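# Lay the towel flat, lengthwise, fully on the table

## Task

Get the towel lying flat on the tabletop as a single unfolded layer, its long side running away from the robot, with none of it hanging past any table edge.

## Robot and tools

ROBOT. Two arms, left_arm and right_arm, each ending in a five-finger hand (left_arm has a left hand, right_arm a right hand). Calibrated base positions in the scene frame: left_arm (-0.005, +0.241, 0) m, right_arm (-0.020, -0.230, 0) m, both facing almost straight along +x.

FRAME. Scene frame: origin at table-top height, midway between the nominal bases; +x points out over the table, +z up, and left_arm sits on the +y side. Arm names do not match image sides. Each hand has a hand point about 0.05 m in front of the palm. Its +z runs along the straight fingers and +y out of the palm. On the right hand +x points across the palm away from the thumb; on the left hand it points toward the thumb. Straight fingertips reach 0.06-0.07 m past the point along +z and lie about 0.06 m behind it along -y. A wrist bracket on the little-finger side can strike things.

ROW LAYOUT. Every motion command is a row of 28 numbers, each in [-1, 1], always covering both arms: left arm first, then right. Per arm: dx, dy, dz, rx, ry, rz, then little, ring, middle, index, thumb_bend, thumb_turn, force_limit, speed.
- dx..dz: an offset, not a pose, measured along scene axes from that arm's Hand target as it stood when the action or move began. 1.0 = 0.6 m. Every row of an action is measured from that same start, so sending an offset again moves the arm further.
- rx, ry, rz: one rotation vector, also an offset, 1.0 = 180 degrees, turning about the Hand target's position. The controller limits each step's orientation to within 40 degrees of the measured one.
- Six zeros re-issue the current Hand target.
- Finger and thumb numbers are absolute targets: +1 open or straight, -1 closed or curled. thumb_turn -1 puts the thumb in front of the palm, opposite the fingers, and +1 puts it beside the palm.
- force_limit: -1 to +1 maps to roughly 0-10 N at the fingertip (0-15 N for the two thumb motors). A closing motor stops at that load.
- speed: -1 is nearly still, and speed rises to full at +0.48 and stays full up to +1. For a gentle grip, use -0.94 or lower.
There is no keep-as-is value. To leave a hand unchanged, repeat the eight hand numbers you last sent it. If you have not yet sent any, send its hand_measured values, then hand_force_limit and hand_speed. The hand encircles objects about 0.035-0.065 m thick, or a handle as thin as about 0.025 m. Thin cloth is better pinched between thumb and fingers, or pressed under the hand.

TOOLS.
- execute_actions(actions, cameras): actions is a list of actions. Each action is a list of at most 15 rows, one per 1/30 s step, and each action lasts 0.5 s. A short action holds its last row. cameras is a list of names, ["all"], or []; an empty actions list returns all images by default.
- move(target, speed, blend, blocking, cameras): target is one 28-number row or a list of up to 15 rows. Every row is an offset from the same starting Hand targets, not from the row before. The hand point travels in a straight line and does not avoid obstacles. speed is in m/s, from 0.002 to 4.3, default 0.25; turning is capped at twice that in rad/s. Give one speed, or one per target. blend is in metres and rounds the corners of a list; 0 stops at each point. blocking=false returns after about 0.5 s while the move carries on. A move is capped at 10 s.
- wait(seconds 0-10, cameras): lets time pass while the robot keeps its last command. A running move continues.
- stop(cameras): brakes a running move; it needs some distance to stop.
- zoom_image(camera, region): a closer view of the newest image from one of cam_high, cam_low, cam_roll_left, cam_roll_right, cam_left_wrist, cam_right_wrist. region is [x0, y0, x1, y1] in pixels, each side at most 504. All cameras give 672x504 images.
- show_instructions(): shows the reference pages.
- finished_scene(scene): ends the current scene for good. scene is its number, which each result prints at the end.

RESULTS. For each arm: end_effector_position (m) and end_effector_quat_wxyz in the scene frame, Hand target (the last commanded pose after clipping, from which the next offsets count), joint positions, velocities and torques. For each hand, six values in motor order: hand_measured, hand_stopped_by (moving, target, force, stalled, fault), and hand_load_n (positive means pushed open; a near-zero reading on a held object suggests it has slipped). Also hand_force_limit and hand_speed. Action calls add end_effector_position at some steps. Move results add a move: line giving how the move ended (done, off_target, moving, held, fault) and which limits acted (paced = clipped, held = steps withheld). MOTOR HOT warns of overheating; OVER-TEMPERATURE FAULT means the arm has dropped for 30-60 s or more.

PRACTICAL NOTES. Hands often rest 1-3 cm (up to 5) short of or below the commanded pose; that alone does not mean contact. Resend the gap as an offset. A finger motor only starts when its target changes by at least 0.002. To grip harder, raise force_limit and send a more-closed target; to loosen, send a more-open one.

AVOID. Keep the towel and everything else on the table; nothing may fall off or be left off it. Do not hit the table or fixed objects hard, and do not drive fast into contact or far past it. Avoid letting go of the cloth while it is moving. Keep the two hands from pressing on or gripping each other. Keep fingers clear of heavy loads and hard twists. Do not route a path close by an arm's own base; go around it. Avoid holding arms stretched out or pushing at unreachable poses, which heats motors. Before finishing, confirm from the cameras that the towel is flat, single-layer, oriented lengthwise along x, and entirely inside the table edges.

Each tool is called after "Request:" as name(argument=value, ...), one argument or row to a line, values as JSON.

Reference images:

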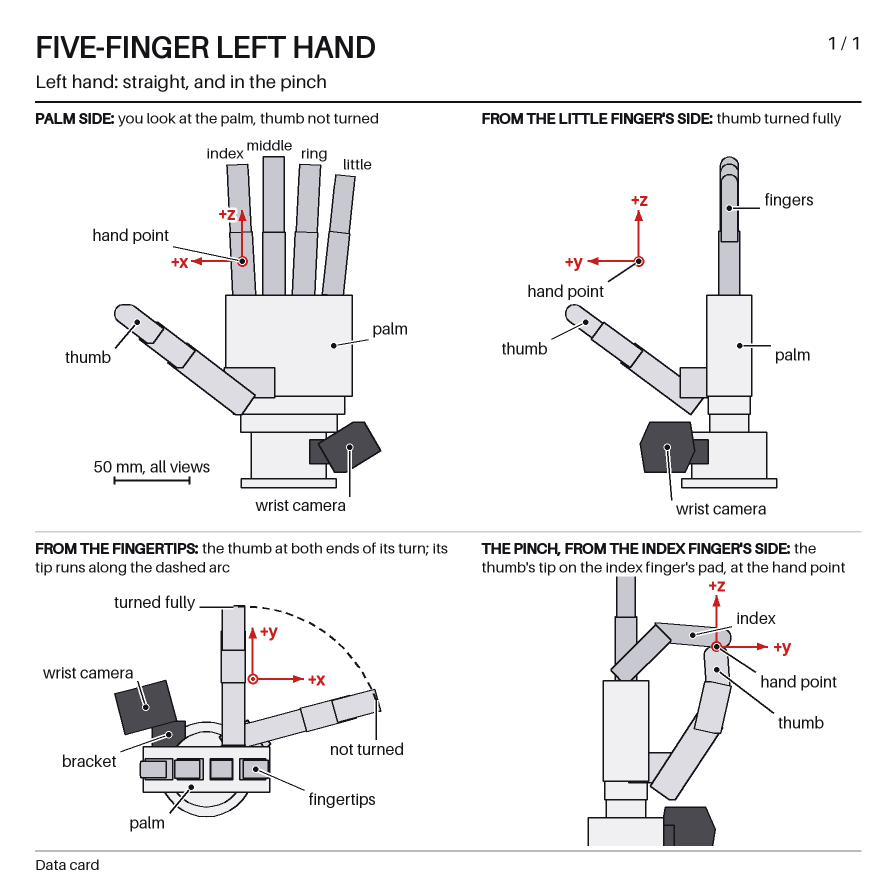

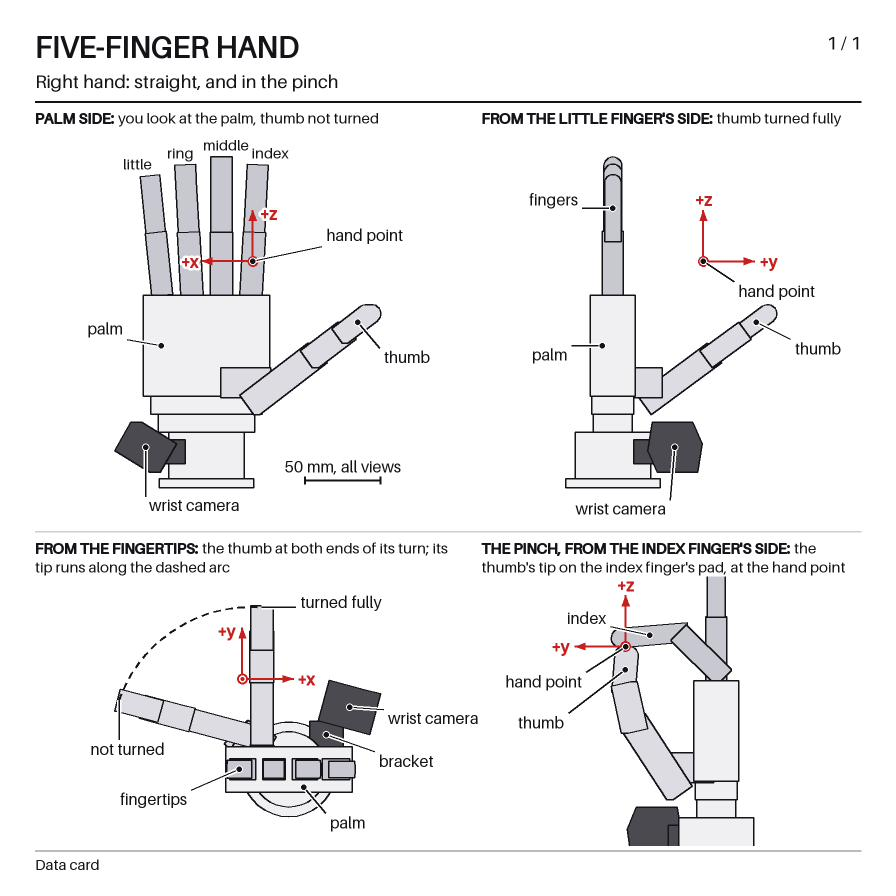

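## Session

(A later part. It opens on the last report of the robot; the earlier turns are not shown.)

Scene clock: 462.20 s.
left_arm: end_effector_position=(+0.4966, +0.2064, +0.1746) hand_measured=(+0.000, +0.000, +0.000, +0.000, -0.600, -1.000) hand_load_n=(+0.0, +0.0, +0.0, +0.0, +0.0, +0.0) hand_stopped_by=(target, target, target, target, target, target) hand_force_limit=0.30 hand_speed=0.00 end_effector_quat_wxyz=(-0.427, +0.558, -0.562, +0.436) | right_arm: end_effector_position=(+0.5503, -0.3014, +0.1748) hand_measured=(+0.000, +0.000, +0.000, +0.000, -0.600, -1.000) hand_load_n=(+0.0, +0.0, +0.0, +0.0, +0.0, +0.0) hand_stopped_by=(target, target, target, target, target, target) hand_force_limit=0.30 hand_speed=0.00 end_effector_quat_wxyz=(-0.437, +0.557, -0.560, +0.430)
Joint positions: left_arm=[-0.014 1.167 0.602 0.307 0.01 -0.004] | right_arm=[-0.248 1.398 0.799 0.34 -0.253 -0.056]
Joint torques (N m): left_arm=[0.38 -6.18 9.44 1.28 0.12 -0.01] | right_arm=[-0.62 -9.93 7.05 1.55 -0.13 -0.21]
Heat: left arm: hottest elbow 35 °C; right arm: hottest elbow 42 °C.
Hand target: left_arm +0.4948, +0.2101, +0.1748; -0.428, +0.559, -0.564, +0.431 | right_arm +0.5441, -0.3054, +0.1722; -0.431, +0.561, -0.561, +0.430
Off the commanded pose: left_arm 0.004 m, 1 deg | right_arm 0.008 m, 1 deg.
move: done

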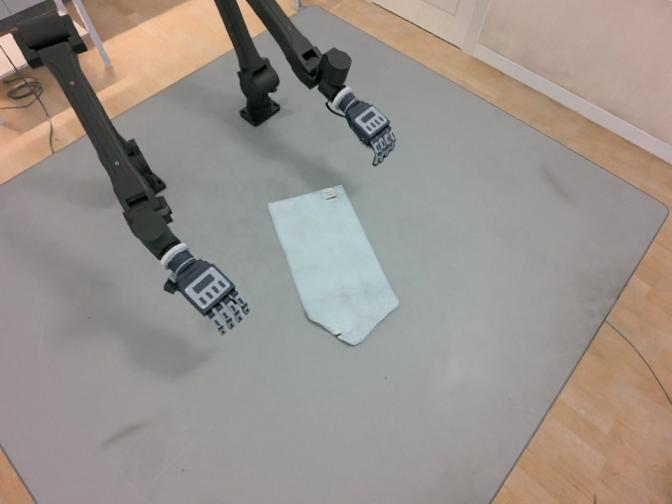

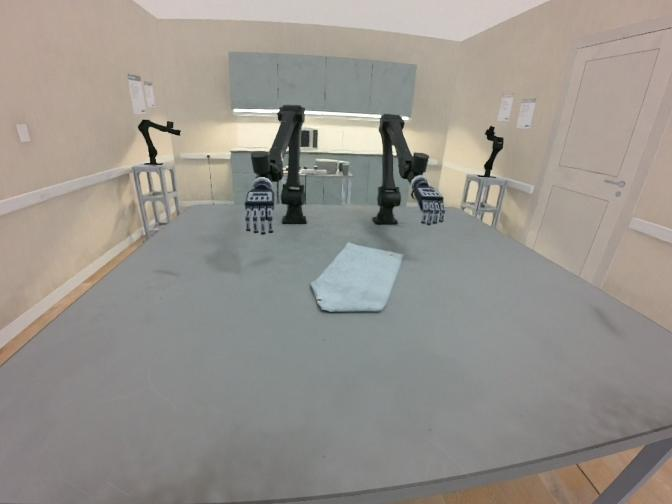

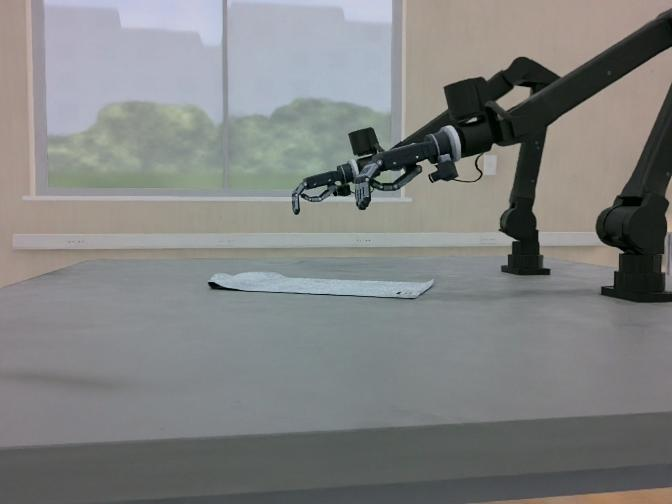

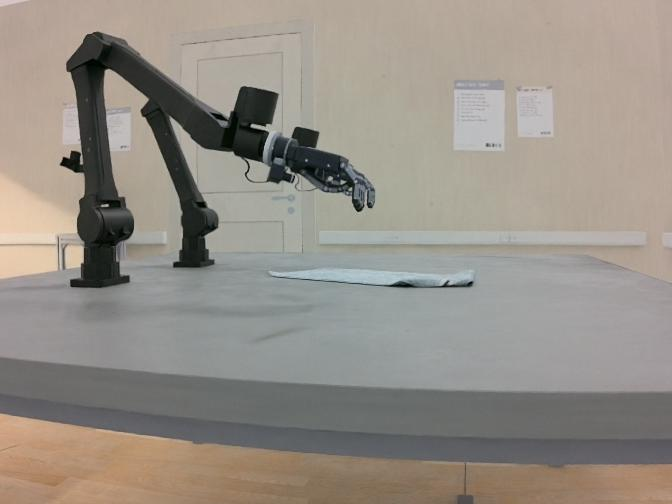

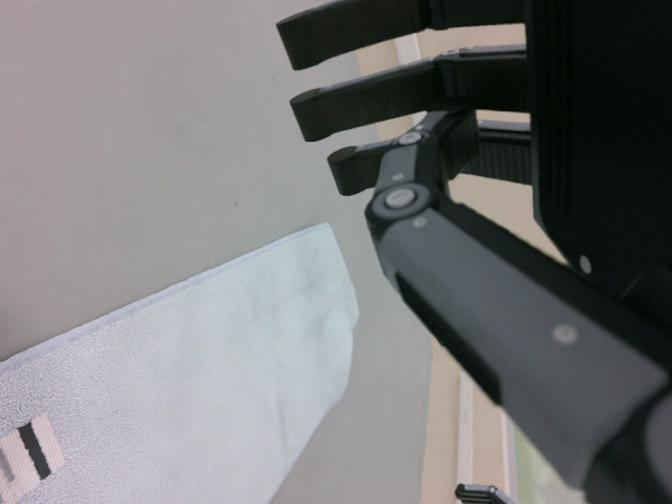

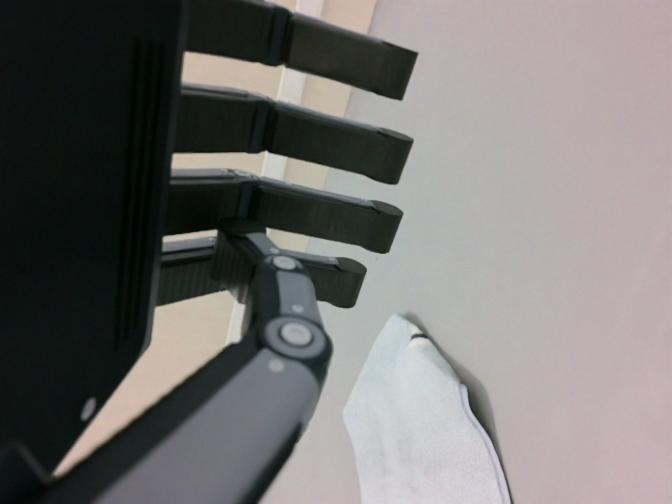

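Request:
move(
  target=[
    [0,0,0,0,0,0,0,0,0,0,-0.6,-1,0.3,0,0.25,0.28,-0.15,0,0,0,1,1,0.25,0.25,0.22,-1,0.3,0],
  ],
  speed=0.15,
  cameras=["cam_high","cam_roll_right","cam_right_wrist"],
)

Request:
zoom_image(
  camera="cam_roll_right",
  region=[340, 190, 520, 310],
)

Scene clock: 485.40 s.
left_arm: end_effector_position=(+0.4966, +0.2064, +0.1746) hand_measured=(+0.000, +0.000, +0.000, +0.000, -0.600, -1.000) hand_load_n=(+0.0, +0.0, +0.0, +0.0, +0.0, +0.0) hand_stopped_by=(target, target, target, target, target, target) hand_force_limit=0.30 hand_speed=0.00 end_effector_quat_wxyz=(-0.427, +0.558, -0.562, +0.436) | right_arm: end_effector_position=(+0.6736, -0.1443, +0.0716) hand_measured=(+1.000, +1.000, +0.250, +0.250, +0.220, -1.000) hand_load_n=(+0.0, +0.0, +0.0, +0.0, +0.0, +0.0) hand_stopped_by=(target, target, target, target, target, target) hand_force_limit=0.30 hand_speed=0.00 end_effector_quat_wxyz=(-0.415, +0.572, -0.566, +0.424)
Joint positions: left_arm=[-0.014 1.167 0.602 0.307 0.01 -0.004] | right_arm=[0.115 1.837 1.056 0.479 0.108 0.017]
Joint torques (N m): left_arm=[0.38 -6.12 9.44 1.26 0.12 0] | right_arm=[0.38 -12.51 10.62 2.95 0.07 0.08]
Heat: left arm: hottest elbow 36 °C; right arm: hottest elbow 40 °C.
Hand target: left_arm +0.4948, +0.2101, +0.1748; -0.428, +0.559, -0.564, +0.431 | right_arm +0.6940, -0.1375, +0.0821; -0.431, +0.561, -0.561, +0.430
Off the commanded pose: left_arm 0.004 m, 1 deg | right_arm 0.024 m, 2 deg.
move: off_target (right_arm)
Images, in order (width x height): cam_high 672x504, cam_roll_right 672x504, cam_right_wrist 672x504.

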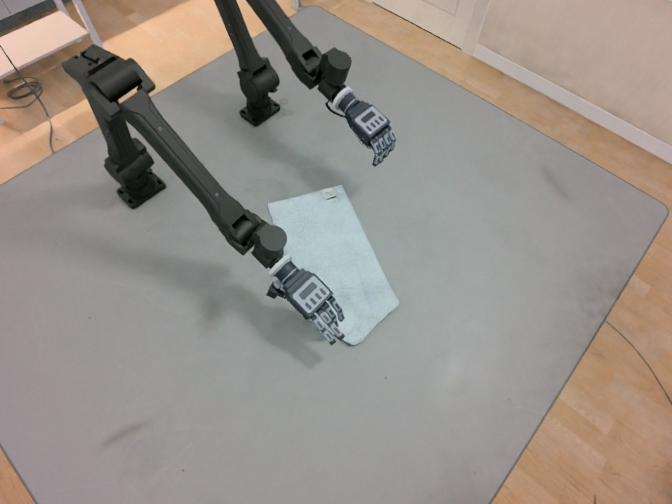

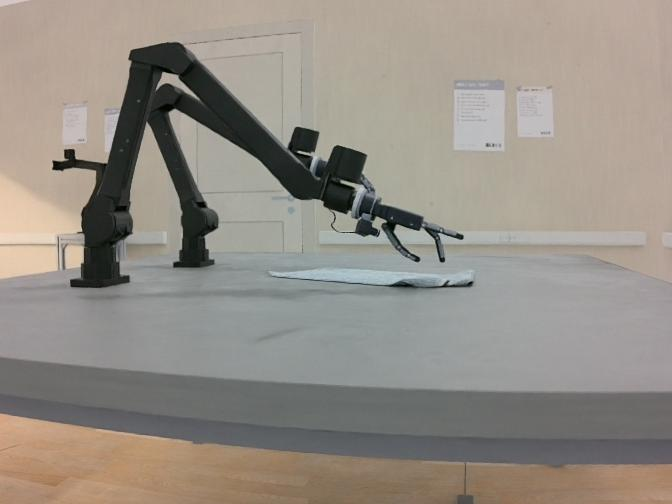

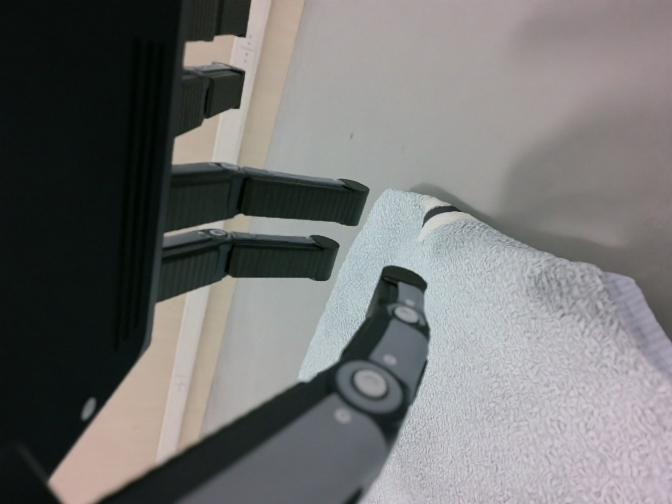

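Scaled by 2.800.

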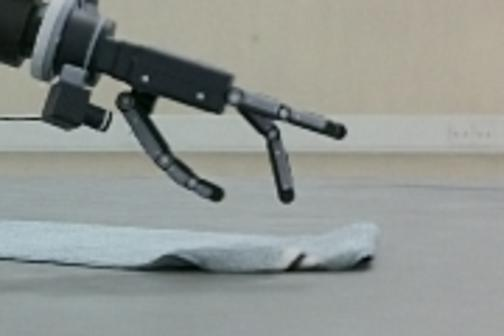

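Request:
execute_actions(
  actions=[],
  cameras=["cam_high","cam_right_wrist","cam_roll_right"],
)

Scene clock: 504.23 s.
left_arm: end_effector_position=(+0.4966, +0.2064, +0.1746) hand_measured=(+0.000, +0.000, +0.000, +0.000, -0.600, -1.000) hand_load_n=(+0.0, +0.0, +0.0, +0.0, +0.0, +0.0) hand_stopped_by=(target, target, target, target, target, target) hand_force_limit=0.30 hand_speed=0.00 end_effector_quat_wxyz=(-0.427, +0.558, -0.562, +0.436) | right_arm: end_effector_position=(+0.6736, -0.1443, +0.0716) hand_measured=(+1.000, +1.000, +0.250, +0.250, +0.220, -1.000) hand_load_n=(-0.5, -0.5, +0.5, +0.0, +0.0, +0.0) hand_stopped_by=(target, target, target, target, target, target) hand_force_limit=0.30 hand_speed=0.00 end_effector_quat_wxyz=(-0.415, +0.572, -0.566, +0.424)
Joint positions: left_arm=[-0.014 1.167 0.602 0.307 0.01 -0.004] | right_arm=[0.115 1.837 1.056 0.479 0.108 0.017]
Joint velocities: within noise
Joint torques (N m): left_arm=[0.5 -6.12 9.46 1.25 0.12 0] | right_arm=[0.44 -12.51 10.63 2.93 0.07 0.08]
Heat: left arm: hottest elbow 36 °C; right arm: hottest elbow 41 °C.
Hand target: left_arm +0.4948, +0.2101, +0.1748; -0.428, +0.559, -0.564, +0.431 | right_arm +0.6940, -0.1375, +0.0821; -0.431, +0.561, -0.561, +0.430
Off the commanded pose: left_arm 0.004 m, 1 deg | right_arm 0.024 m, 2 deg.
Images, in order (width x height): cam_high 672x504, cam_roll_right 672x504, cam_right_wrist 672x504.

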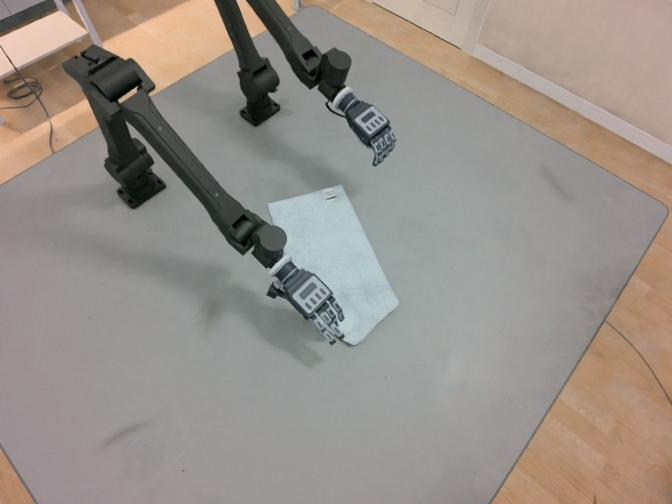

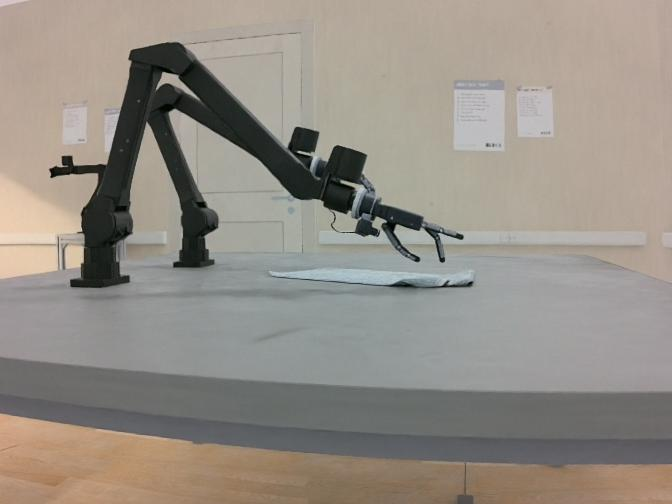

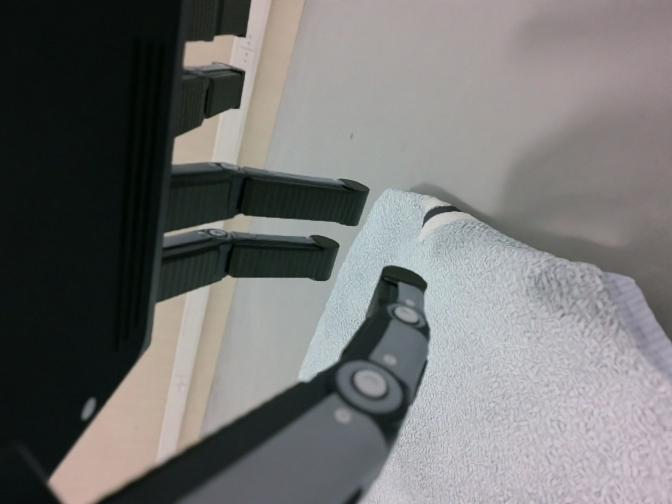

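Request:
move(
  target=[0,0,0,0,0,0,0,0,0,0,-0.6,-1,0.3,0, 0.033,0.0225,-0.04,0,0,0,1,1,0.2,0.2,0.22,-1,0.3,0],
  speed=0.1,
  cameras=["cam_right_wrist"],
)

Request:
move(
  target=[0,0,0,0,0,0,0,0,0,0,-0.6,-1,0.3,0, 0,0,-0.09,0,0,0,1,1,0.2,0.2,0.22,-1,0.3,0],
  speed=0.06,
  cameras=["cam_right_wrist","cam_roll_right"],
)

Scene clock: 524.13 s.
left_arm: end_effector_position=(+0.4966, +0.2064, +0.1746) hand_measured=(+0.000, +0.000, +0.000, +0.000, -0.600, -1.000) hand_load_n=(+0.0, +0.0, +0.0, +0.0, +0.0, +0.0) hand_stopped_by=(target, target, target, target, target, target) hand_force_limit=0.30 hand_speed=0.00 end_effector_quat_wxyz=(-0.427, +0.558, -0.562, +0.436) | right_arm: end_effector_position=(+0.6938, -0.1340, +0.0467) hand_measured=(+1.000, +1.000, +0.200, +0.200, +0.220, -1.000) hand_load_n=(+0.0, +0.0, +0.0, +0.0, +0.0, +0.0) hand_stopped_by=(target, target, target, target, target, target) hand_force_limit=0.30 hand_speed=0.00 end_effector_quat_wxyz=(-0.413, +0.572, -0.568, +0.424)
Joint positions: left_arm=[-0.014 1.167 0.602 0.307 0.01 -0.004] | right_arm=[0.131 1.925 1.114 0.503 0.127 0.023]
Joint torques (N m): left_arm=[0.38 -6.12 9.44 1.28 0.11 0] | right_arm=[0.62 -13.63 10.35 3.1 0.07 0.08]
Heat: left arm: hottest elbow 36 °C; right arm: hottest elbow 42 °C.
Hand target: left_arm +0.4948, +0.2101, +0.1748; -0.428, +0.559, -0.564, +0.431 | right_arm +0.7138, -0.1239, +0.0581; -0.431, +0.561, -0.561, +0.430
Off the commanded pose: left_arm 0.004 m, 1 deg | right_arm 0.025 m, 3 deg.
move: off_target (right_arm)
Images, in order (width x height): cam_right_wrist 672x504.

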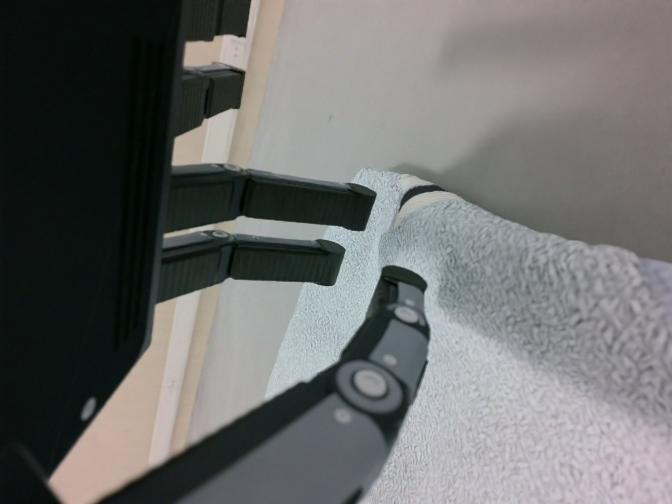

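Scene clock: 525.50 s.
left_arm: end_effector_position=(+0.4966, +0.2064, +0.1746) hand_measured=(+0.000, +0.000, +0.000, +0.000, -0.600, -1.000) hand_load_n=(+0.0, +0.0, +0.0, +0.0, +0.0, +0.0) hand_stopped_by=(target, target, target, target, target, target) hand_force_limit=0.30 hand_speed=0.00 end_effector_quat_wxyz=(-0.427, +0.558, -0.562, +0.436) | right_arm: end_effector_position=(+0.7068, -0.1322, +0.0294) hand_measured=(+1.000, +1.000, +0.200, +0.200, +0.220, -1.000) hand_load_n=(+0.0, +0.0, +0.0, +0.0, -1.5, -0.5) hand_stopped_by=(target, target, target, target, target, target) hand_force_limit=0.30 hand_speed=0.00 end_effector_quat_wxyz=(-0.434, +0.555, -0.557, +0.439)
Joint positions: left_arm=[-0.014 1.167 0.602 0.307 0.01 -0.004] | right_arm=[0.131 2.001 1.12 0.64 0.127 0.026]
Joint torques (N m): left_arm=[0.44 -6.18 9.44 1.26 0.11 0] | right_arm=[0.67 -11.93 8.55 2.39 0.07 0.04]
Heat: left arm: hottest elbow 36 °C; right arm: hottest elbow 42 °C.
Hand target: left_arm +0.4948, +0.2101, +0.1748; -0.428, +0.559, -0.564, +0.431 | right_arm +0.7138, -0.1238, +0.0040; -0.431, +0.561, -0.561, +0.430
Off the commanded pose: left_arm 0.004 m, 1 deg | right_arm 0.027 m, 1 deg.
move: off_target (right_arm)
Images, in order (width x height): cam_roll_right 672x504, cam_right_wrist 672x504.

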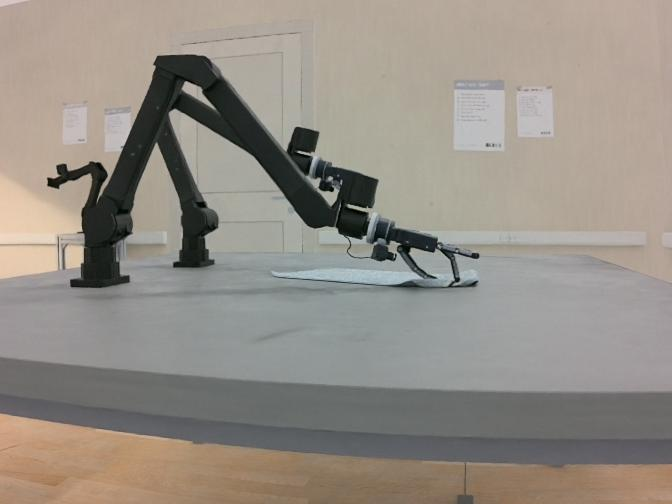

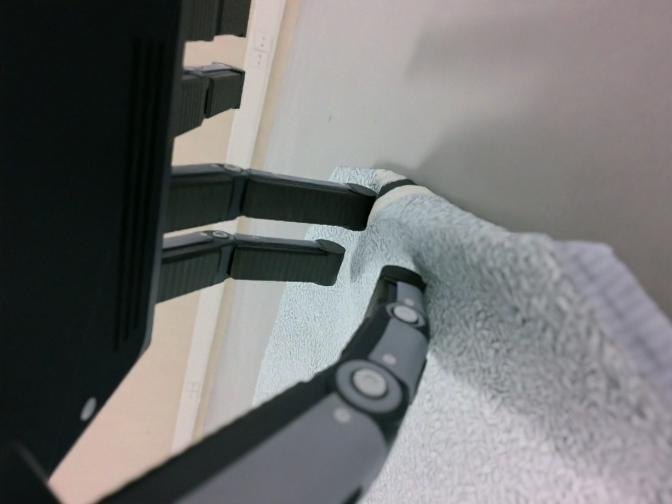

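Request:
move(
  target=[0,0,0,0,0,0,0,0,0,0,-0.6,-1,0.3,0, 0,0,-0.008,0,0,0,1,1,-0.5,-0.5,0.22,-1,0.2,-0.5],
  speed=0.05,
  cameras=["cam_right_wrist"],
)

Request:
move(
  target=[0,0,0,0,0,0,0,0,0,0,-0.6,-1,0.3,0, 0,0,0,0,0,0,1,1,-0.55,-0.55,0.22,-1,0.5,-0.5],
  speed=0.05,
  cameras=["cam_right_wrist"],
)

Scene clock: 532.67 s.
left_arm: end_effector_position=(+0.4966, +0.2064, +0.1746) hand_measured=(+0.000, +0.000, +0.000, +0.000, -0.600, -1.000) hand_load_n=(+0.0, +0.0, +0.0, +0.0, +0.0, +0.0) hand_stopped_by=(target, target, target, target, target, target) hand_force_limit=0.30 hand_speed=0.00 end_effector_quat_wxyz=(-0.427, +0.558, -0.562, +0.436) | right_arm: end_effector_position=(+0.7106, -0.1319, +0.0318) hand_measured=(+1.000, +1.000, -0.276, -0.344, +0.220, -1.000) hand_load_n=(+0.0, +0.0, +12.0, +6.5, +2.0, -3.5) hand_stopped_by=(target, target, force, force, target, target) hand_force_limit=0.20 hand_speed=-0.50 end_effector_quat_wxyz=(-0.439, +0.551, -0.554, +0.443)
Joint positions: left_arm=[-0.014 1.167 0.602 0.307 0.01 -0.004] | right_arm=[0.131 2.007 1.126 0.655 0.128 0.027]
Joint torques (N m): left_arm=[0.38 -6.12 9.43 1.28 0.12 0] | right_arm=[0.67 -11.93 7.98 2.14 0.05 0.03]
Heat: left arm: hottest elbow 36 °C; right arm: hottest elbow 42 °C.
Hand target: left_arm +0.4948, +0.2101, +0.1748; -0.428, +0.559, -0.564, +0.431 | right_arm +0.7139, -0.1238, -0.0006; -0.431, +0.561, -0.561, +0.430
Off the commanded pose: left_arm 0.004 m, 1 deg | right_arm 0.034 m, 2 deg.
move: off_target (right_arm)
Images, in order (width x height): cam_right_wrist 672x504.

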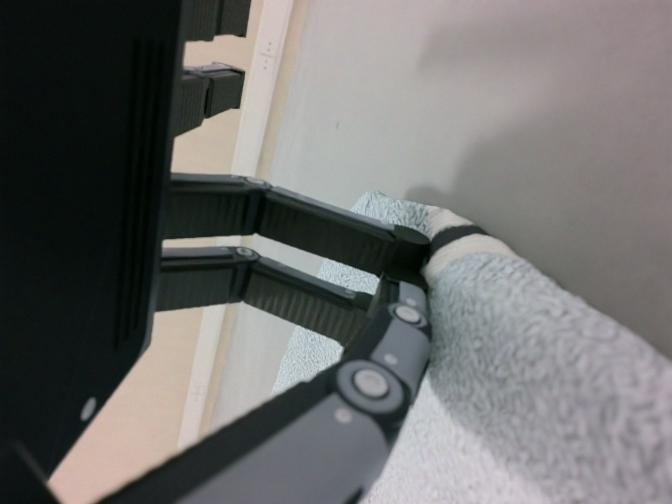

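Scene clock: 533.17 s.
left_arm: end_effector_position=(+0.4966, +0.2064, +0.1746) hand_measured=(+0.000, +0.000, +0.000, +0.000, -0.600, -1.000) hand_load_n=(+0.0, +0.0, +0.0, +0.0, +0.5, +0.5) hand_stopped_by=(target, target, target, target, target, target) hand_force_limit=0.30 hand_speed=0.00 end_effector_quat_wxyz=(-0.427, +0.558, -0.562, +0.436) | right_arm: end_effector_position=(+0.7106, -0.1319, +0.0316) hand_measured=(+1.000, +1.000, -0.276, -0.370, +0.220, -1.000) hand_load_n=(+0.0, +0.0, +11.5, +11.5, +2.5, -4.0) hand_stopped_by=(target, target, force, force, target, target) hand_force_limit=0.50 hand_speed=-0.50 end_effector_quat_wxyz=(-0.439, +0.551, -0.554, +0.443)
Joint positions: left_arm=[-0.014 1.167 0.602 0.307 0.01 -0.004] | right_arm=[0.131 2.007 1.126 0.655 0.128 0.027]
Joint torques (N m): left_arm=[0.38 -6.18 9.43 1.29 0.11 0] | right_arm=[0.67 -11.81 7.97 2.15 0.04 0.03]
Heat: left arm: hottest elbow 36 °C; right arm: hottest elbow 42 °C.
Hand target: left_arm +0.4948, +0.2101, +0.1748; -0.428, +0.559, -0.564, +0.431 | right_arm +0.7138, -0.1238, -0.0008; -0.431, +0.561, -0.561, +0.430
Off the commanded pose: left_arm 0.004 m, 1 deg | right_arm 0.033 m, 2 deg.
move: off_target (right_arm)
Images, in order (width x height): cam_right_wrist 672x504.

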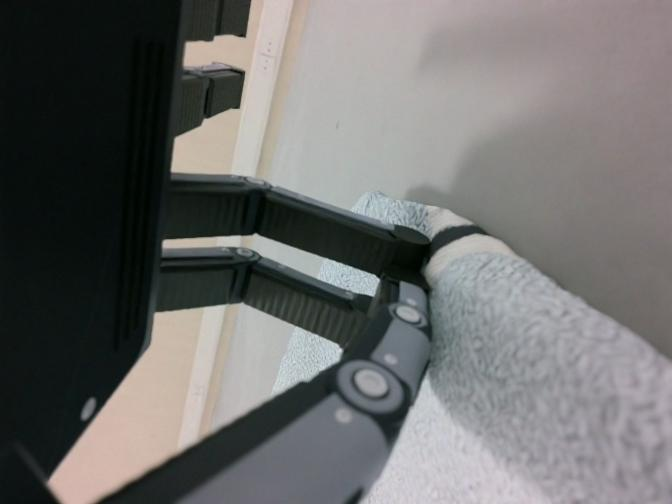

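Request:
move(
  target=[0,0,0,0,0,0,0,0,0,0,-0.6,-1,0.3,0, 0,0,0.1,0,0,0,1,1,-0.55,-0.55,0.22,-1,0.5,-0.5],
  speed=0.05,
  cameras=["cam_right_wrist","cam_roll_right","cam_high"],
)

Scene clock: 538.17 s.
left_arm: end_effector_position=(+0.4966, +0.2064, +0.1746) hand_measured=(+0.000, +0.000, +0.000, +0.000, -0.600, -1.000) hand_load_n=(+0.0, +0.0, +0.0, +0.0, +0.0, +0.0) hand_stopped_by=(target, target, target, target, target, target) hand_force_limit=0.30 hand_speed=0.00 end_effector_quat_wxyz=(-0.427, +0.558, -0.562, +0.436) | right_arm: end_effector_position=(+0.7018, -0.1329, +0.0343) hand_measured=(+1.000, +1.000, -0.276, -0.370, +0.220, -1.000) hand_load_n=(+0.0, +0.0, +11.5, +11.5, +2.5, -3.5) hand_stopped_by=(target, target, force, force, target, target) hand_force_limit=0.50 hand_speed=-0.50 end_effector_quat_wxyz=(-0.416, +0.569, -0.567, +0.426)
Joint positions: left_arm=[-0.014 1.167 0.602 0.307 0.01 -0.004] | right_arm=[0.131 1.966 1.131 0.537 0.128 0.027]
Joint torques (N m): left_arm=[0.44 -6.12 9.43 1.28 0.11 -0.01] | right_arm=[0.67 -16.91 9.09 1.47 0.03 0.03]
Heat: left arm: hottest elbow 36 °C; right arm: hottest elbow 42 °C.
Hand target: left_arm +0.4948, +0.2101, +0.1748; -0.428, +0.559, -0.564, +0.431 | right_arm +0.7138, -0.1238, +0.0592; -0.431, +0.561, -0.561, +0.430
Off the commanded pose: left_arm 0.004 m, 1 deg | right_arm 0.029 m, 2 deg.
move: off_target (right_arm)
Images, in order (width x height): cam_high 672x504, cam_roll_right 672x504, cam_right_wrist 672x504.

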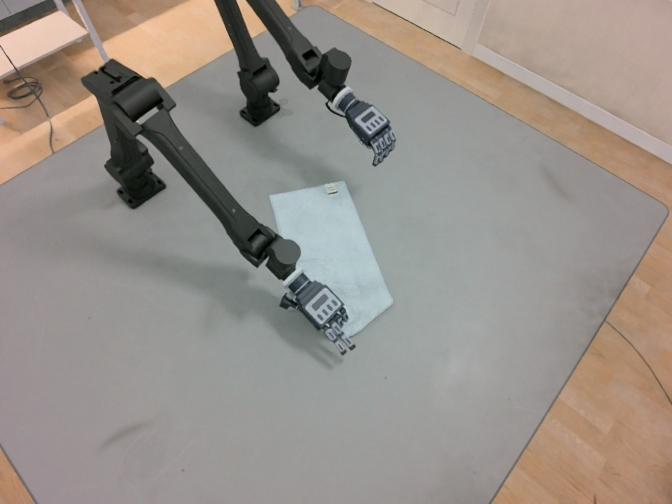

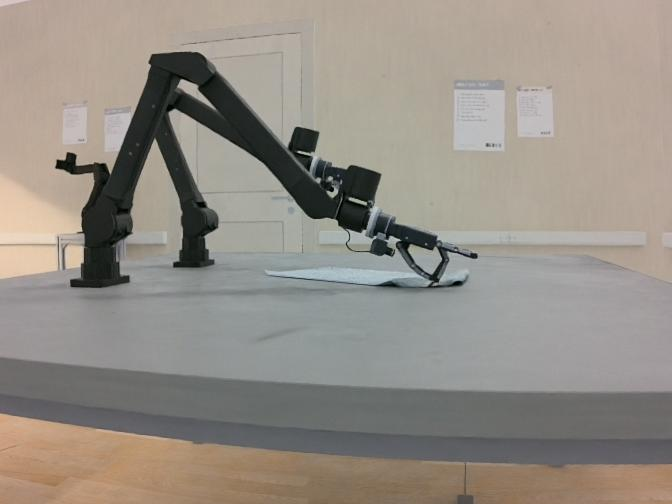

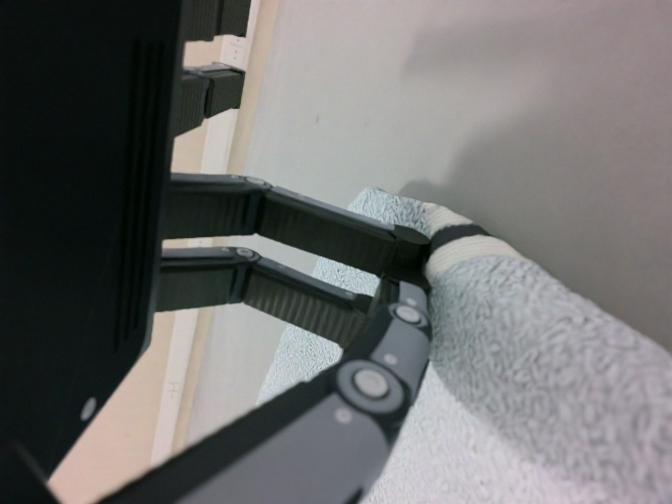

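Request:
move(
  target=[0,0,0,0,0,0,0,0,0,0,-0.6,-1,0.3,0, 0,0,0.1,0,0,0,1,1,-0.55,-0.55,0.22,-1,0.5,-0.5],
  speed=0.05,
  cameras=["cam_right_wrist","cam_roll_right","cam_high"],
)

Scene clock: 544.57 s.
left_arm: end_effector_position=(+0.4966, +0.2064, +0.1746) hand_measured=(+0.000, +0.000, +0.000, +0.000, -0.600, -1.000) hand_load_n=(+0.0, +0.0, +0.0, +0.0, -0.5, +0.0) hand_stopped_by=(target, target, target, target, target, target) hand_force_limit=0.30 hand_speed=0.00 end_effector_quat_wxyz=(-0.427, +0.558, -0.562, +0.436) | right_arm: end_effector_position=(+0.6972, -0.1335, +0.0869) hand_measured=(+1.000, +1.000, -0.276, -0.370, +0.220, -1.000) hand_load_n=(+0.0, +0.0, +11.0, +11.5, +2.5, -4.0) hand_stopped_by=(target, target, force, force, target, target) hand_force_limit=0.50 hand_speed=-0.50 end_effector_quat_wxyz=(-0.412, +0.572, -0.570, +0.422)
Joint positions: left_arm=[-0.014 1.167 0.602 0.307 0.01 -0.004] | right_arm=[0.131 1.856 1.149 0.395 0.128 0.027]
Joint torques (N m): left_arm=[0.44 -6.07 9.47 1.28 0.12 -0.01] | right_arm=[0.62 -16.03 11.06 1.59 0.03 0.03]
Heat: left arm: hottest elbow 36 °C; right arm: hottest elbow 42 °C.
Hand target: left_arm +0.4948, +0.2101, +0.1748; -0.428, +0.559, -0.564, +0.431 | right_arm +0.7138, -0.1238, +0.1192; -0.431, +0.561, -0.561, +0.430
Off the commanded pose: left_arm 0.004 m, 1 deg | right_arm 0.038 m, 3 deg.
move: off_target (right_arm)
Images, in order (width x height): cam_high 672x504, cam_roll_right 672x504, cam_right_wrist 672x504.

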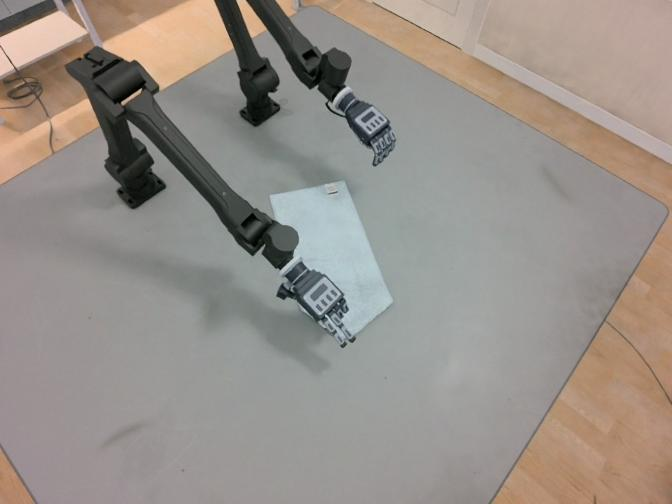

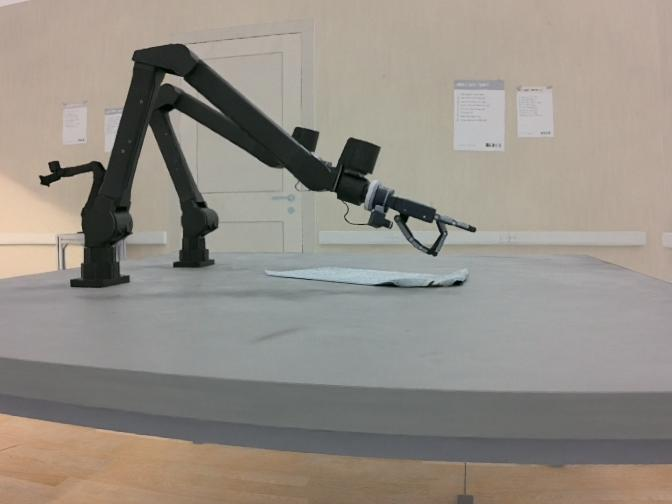

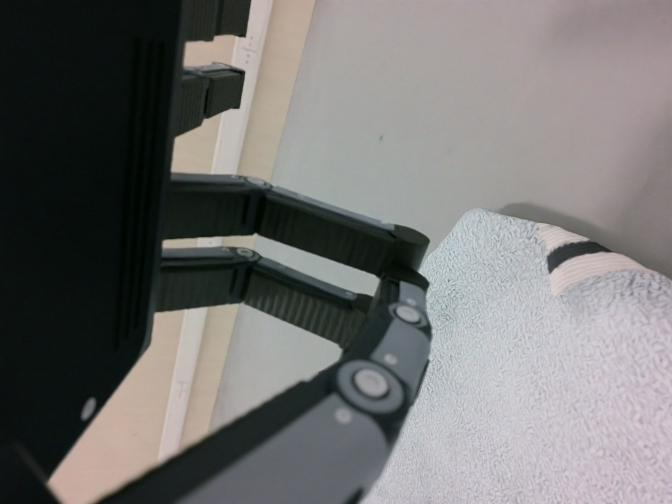

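Request:
move(
  target=[0,0,0,0,0,0,0,0,0,0,-0.6,-1,0.3,0, -0.15,-0.1,0.1,0,0,0,1,1,0.2,0.2,0.22,-1,0.3,0],
  speed=0.15,
  cameras=["cam_right_wrist","cam_low","cam_high"],
)

Request:
zoom_image(
  camera="cam_high",
  region=[250, 170, 420, 360],
)

Scene clock: 575.07 s.
left_arm: end_effector_position=(+0.4966, +0.2064, +0.1746) hand_measured=(+0.000, +0.000, +0.000, +0.000, -0.600, -1.000) hand_load_n=(+0.0, +0.0, +0.5, -0.5, +0.0, +0.0) hand_stopped_by=(target, target, target, target, target, target) hand_force_limit=0.30 hand_speed=0.00 end_effector_quat_wxyz=(-0.427, +0.558, -0.562, +0.436) | right_arm: end_effector_position=(+0.6290, -0.1766, +0.1809) hand_measured=(+1.000, +1.000, +0.200, +0.200, +0.220, -1.000) hand_load_n=(+0.0, +0.0, +0.0, +0.0, +0.0, +0.0) hand_stopped_by=(target, target, target, target, target, target) hand_force_limit=0.30 hand_speed=0.00 end_effector_quat_wxyz=(-0.438, +0.557, -0.561, +0.428)
Joint positions: left_arm=[-0.014 1.167 0.602 0.307 0.01 -0.004] | right_arm=[0.05 1.551 0.985 0.315 0.034 0.024]
Joint torques (N m): left_arm=[0.44 -6.12 9.46 1.28 0.12 0] | right_arm=[-0.73 -12.4 7.21 1.61 -0.08 -0.22]
Heat: left arm: hottest elbow 36 °C; right arm: hottest elbow 44 °C.
Hand target: left_arm +0.4948, +0.2101, +0.1748; -0.428, +0.559, -0.564, +0.431 | right_arm +0.6238, -0.1838, +0.1791; -0.431, +0.561, -0.561, +0.430
Off the commanded pose: left_arm 0.004 m, 1 deg | right_arm 0.009 m, 1 deg.
move: done
Images, in order (width x height): cam_high 672x504, cam_low 672x504, cam_right_wrist 672x504.

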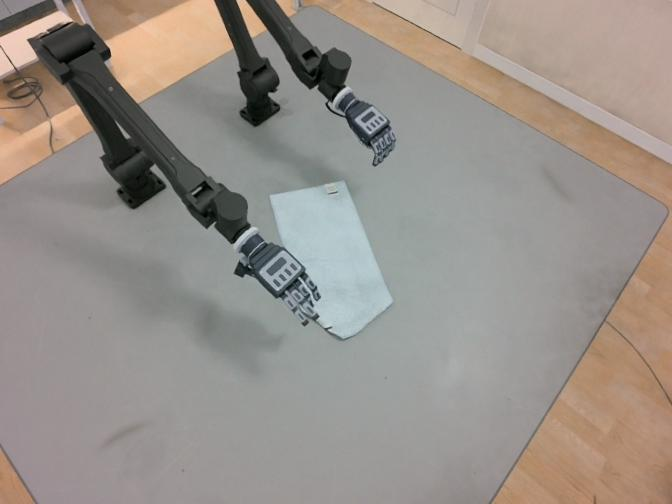

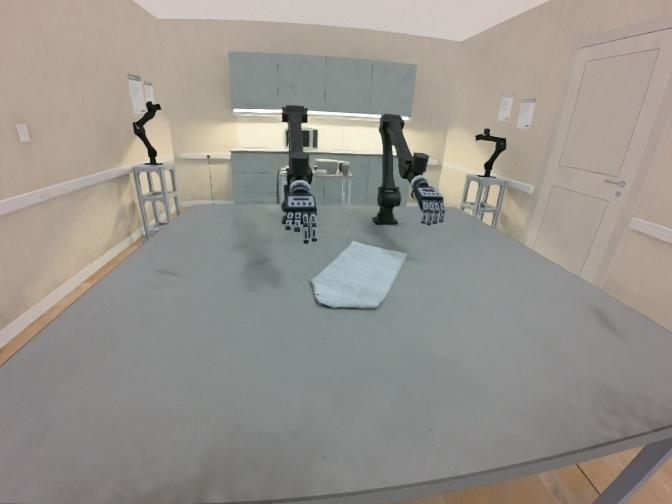

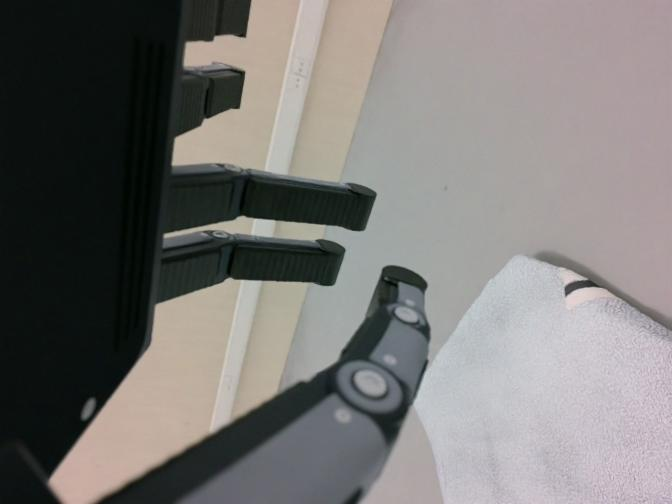

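Scaled by 2.653.

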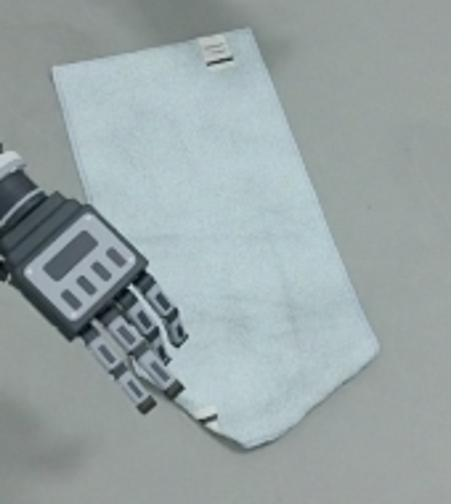

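Request:
move(
  target=[0,0,0,0,0,0,0,0,0,0,-0.6,-1,0.3,0, 0.21,0.085,-0.165,0,0,0,1,1,0.2,0.2,0.22,-1,0.3,0],
  speed=0.15,
  cameras=["cam_right_wrist"],
)

Scene clock: 592.00 s.
left_arm: end_effector_position=(+0.4966, +0.2064, +0.1746) hand_measured=(+0.000, +0.000, +0.000, +0.000, -0.600, -1.000) hand_load_n=(+0.0, +0.0, +0.0, +0.0, +0.0, +0.0) hand_stopped_by=(target, target, target, target, target, target) hand_force_limit=0.30 hand_speed=0.00 end_effector_quat_wxyz=(-0.427, +0.558, -0.562, +0.436) | right_arm: end_effector_position=(+0.7303, -0.1428, +0.0677) hand_measured=(+1.000, +1.000, +0.200, +0.200, +0.220, -1.000) hand_load_n=(+0.0, -0.5, +0.0, +0.0, +0.0, +0.0) hand_stopped_by=(target, target, target, target, target, target) hand_force_limit=0.30 hand_speed=0.00 end_effector_quat_wxyz=(-0.415, +0.570, -0.570, +0.423)
Joint positions: left_arm=[-0.014 1.167 0.602 0.307 0.01 -0.004] | right_arm=[0.108 1.955 1.239 0.411 0.105 0.023]
Joint torques (N m): left_arm=[0.5 -6.07 9.44 1.28 0.11 -0.01] | right_arm=[0.67 -14.68 11.1 2.82 0.07 0]
Heat: left arm: hottest elbow 36 °C; right arm: hottest elbow 43 °C.
Hand target: left_arm +0.4948, +0.2101, +0.1748; -0.428, +0.559, -0.564, +0.431 | right_arm +0.7499, -0.1330, +0.0803; -0.431, +0.561, -0.561, +0.430
Off the commanded pose: left_arm 0.004 m, 1 deg | right_arm 0.025 m, 2 deg.
move: off_target (right_arm)
Images, in order (width x height): cam_right_wrist 672x504.

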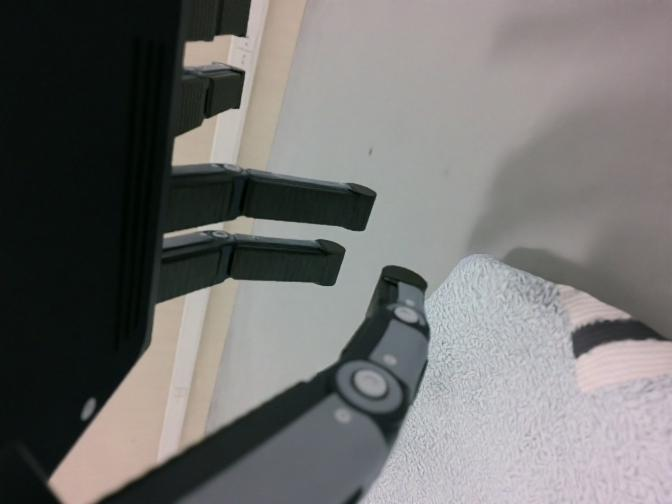

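Request:
move(
  target=[0,0,0,0,0,0,0,0,0,0,-0.6,-1,0.3,0, 0.02,0.02,-0.04,0,0,0,1,1,0.2,0.2,0.22,-1,0.3,0],
  speed=0.1,
  cameras=["cam_right_wrist"],
)

Scene clock: 600.03 s.
left_arm: end_effector_position=(+0.4966, +0.2064, +0.1746) hand_measured=(+0.000, +0.000, +0.000, +0.000, -0.600, -1.000) hand_load_n=(+0.0, +0.0, +0.0, +0.0, +0.0, +0.0) hand_stopped_by=(target, target, target, target, target, target) hand_force_limit=0.30 hand_speed=0.00 end_effector_quat_wxyz=(-0.427, +0.558, -0.562, +0.436) | right_arm: end_effector_position=(+0.7419, -0.1310, +0.0446) hand_measured=(+1.000, +1.000, +0.200, +0.200, +0.220, -1.000) hand_load_n=(+0.0, +0.0, +0.0, +0.0, +0.0, +0.0) hand_stopped_by=(target, target, target, target, target, target) hand_force_limit=0.30 hand_speed=0.00 end_effector_quat_wxyz=(-0.413, +0.572, -0.569, +0.423)
Joint positions: left_arm=[-0.014 1.167 0.602 0.307 0.01 -0.004] | right_arm=[0.126 2.019 1.275 0.435 0.121 0.023]
Joint torques (N m): left_arm=[0.38 -6.07 9.43 1.28 0.12 0] | right_arm=[0.67 -15.38 10.86 3.08 0.08 0.05]
Heat: left arm: hottest elbow 36 °C; right arm: hottest elbow 43 °C.
Hand target: left_arm +0.4948, +0.2101, +0.1748; -0.428, +0.559, -0.564, +0.431 | right_arm +0.7619, -0.1208, +0.0563; -0.431, +0.561, -0.561, +0.430
Off the commanded pose: left_arm 0.004 m, 1 deg | right_arm 0.025 m, 3 deg.
move: off_target (right_arm)
Images, in order (width x height): cam_right_wrist 672x504.

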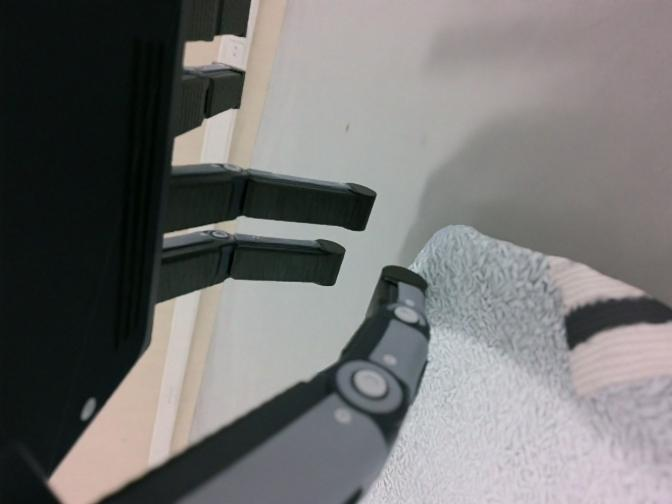

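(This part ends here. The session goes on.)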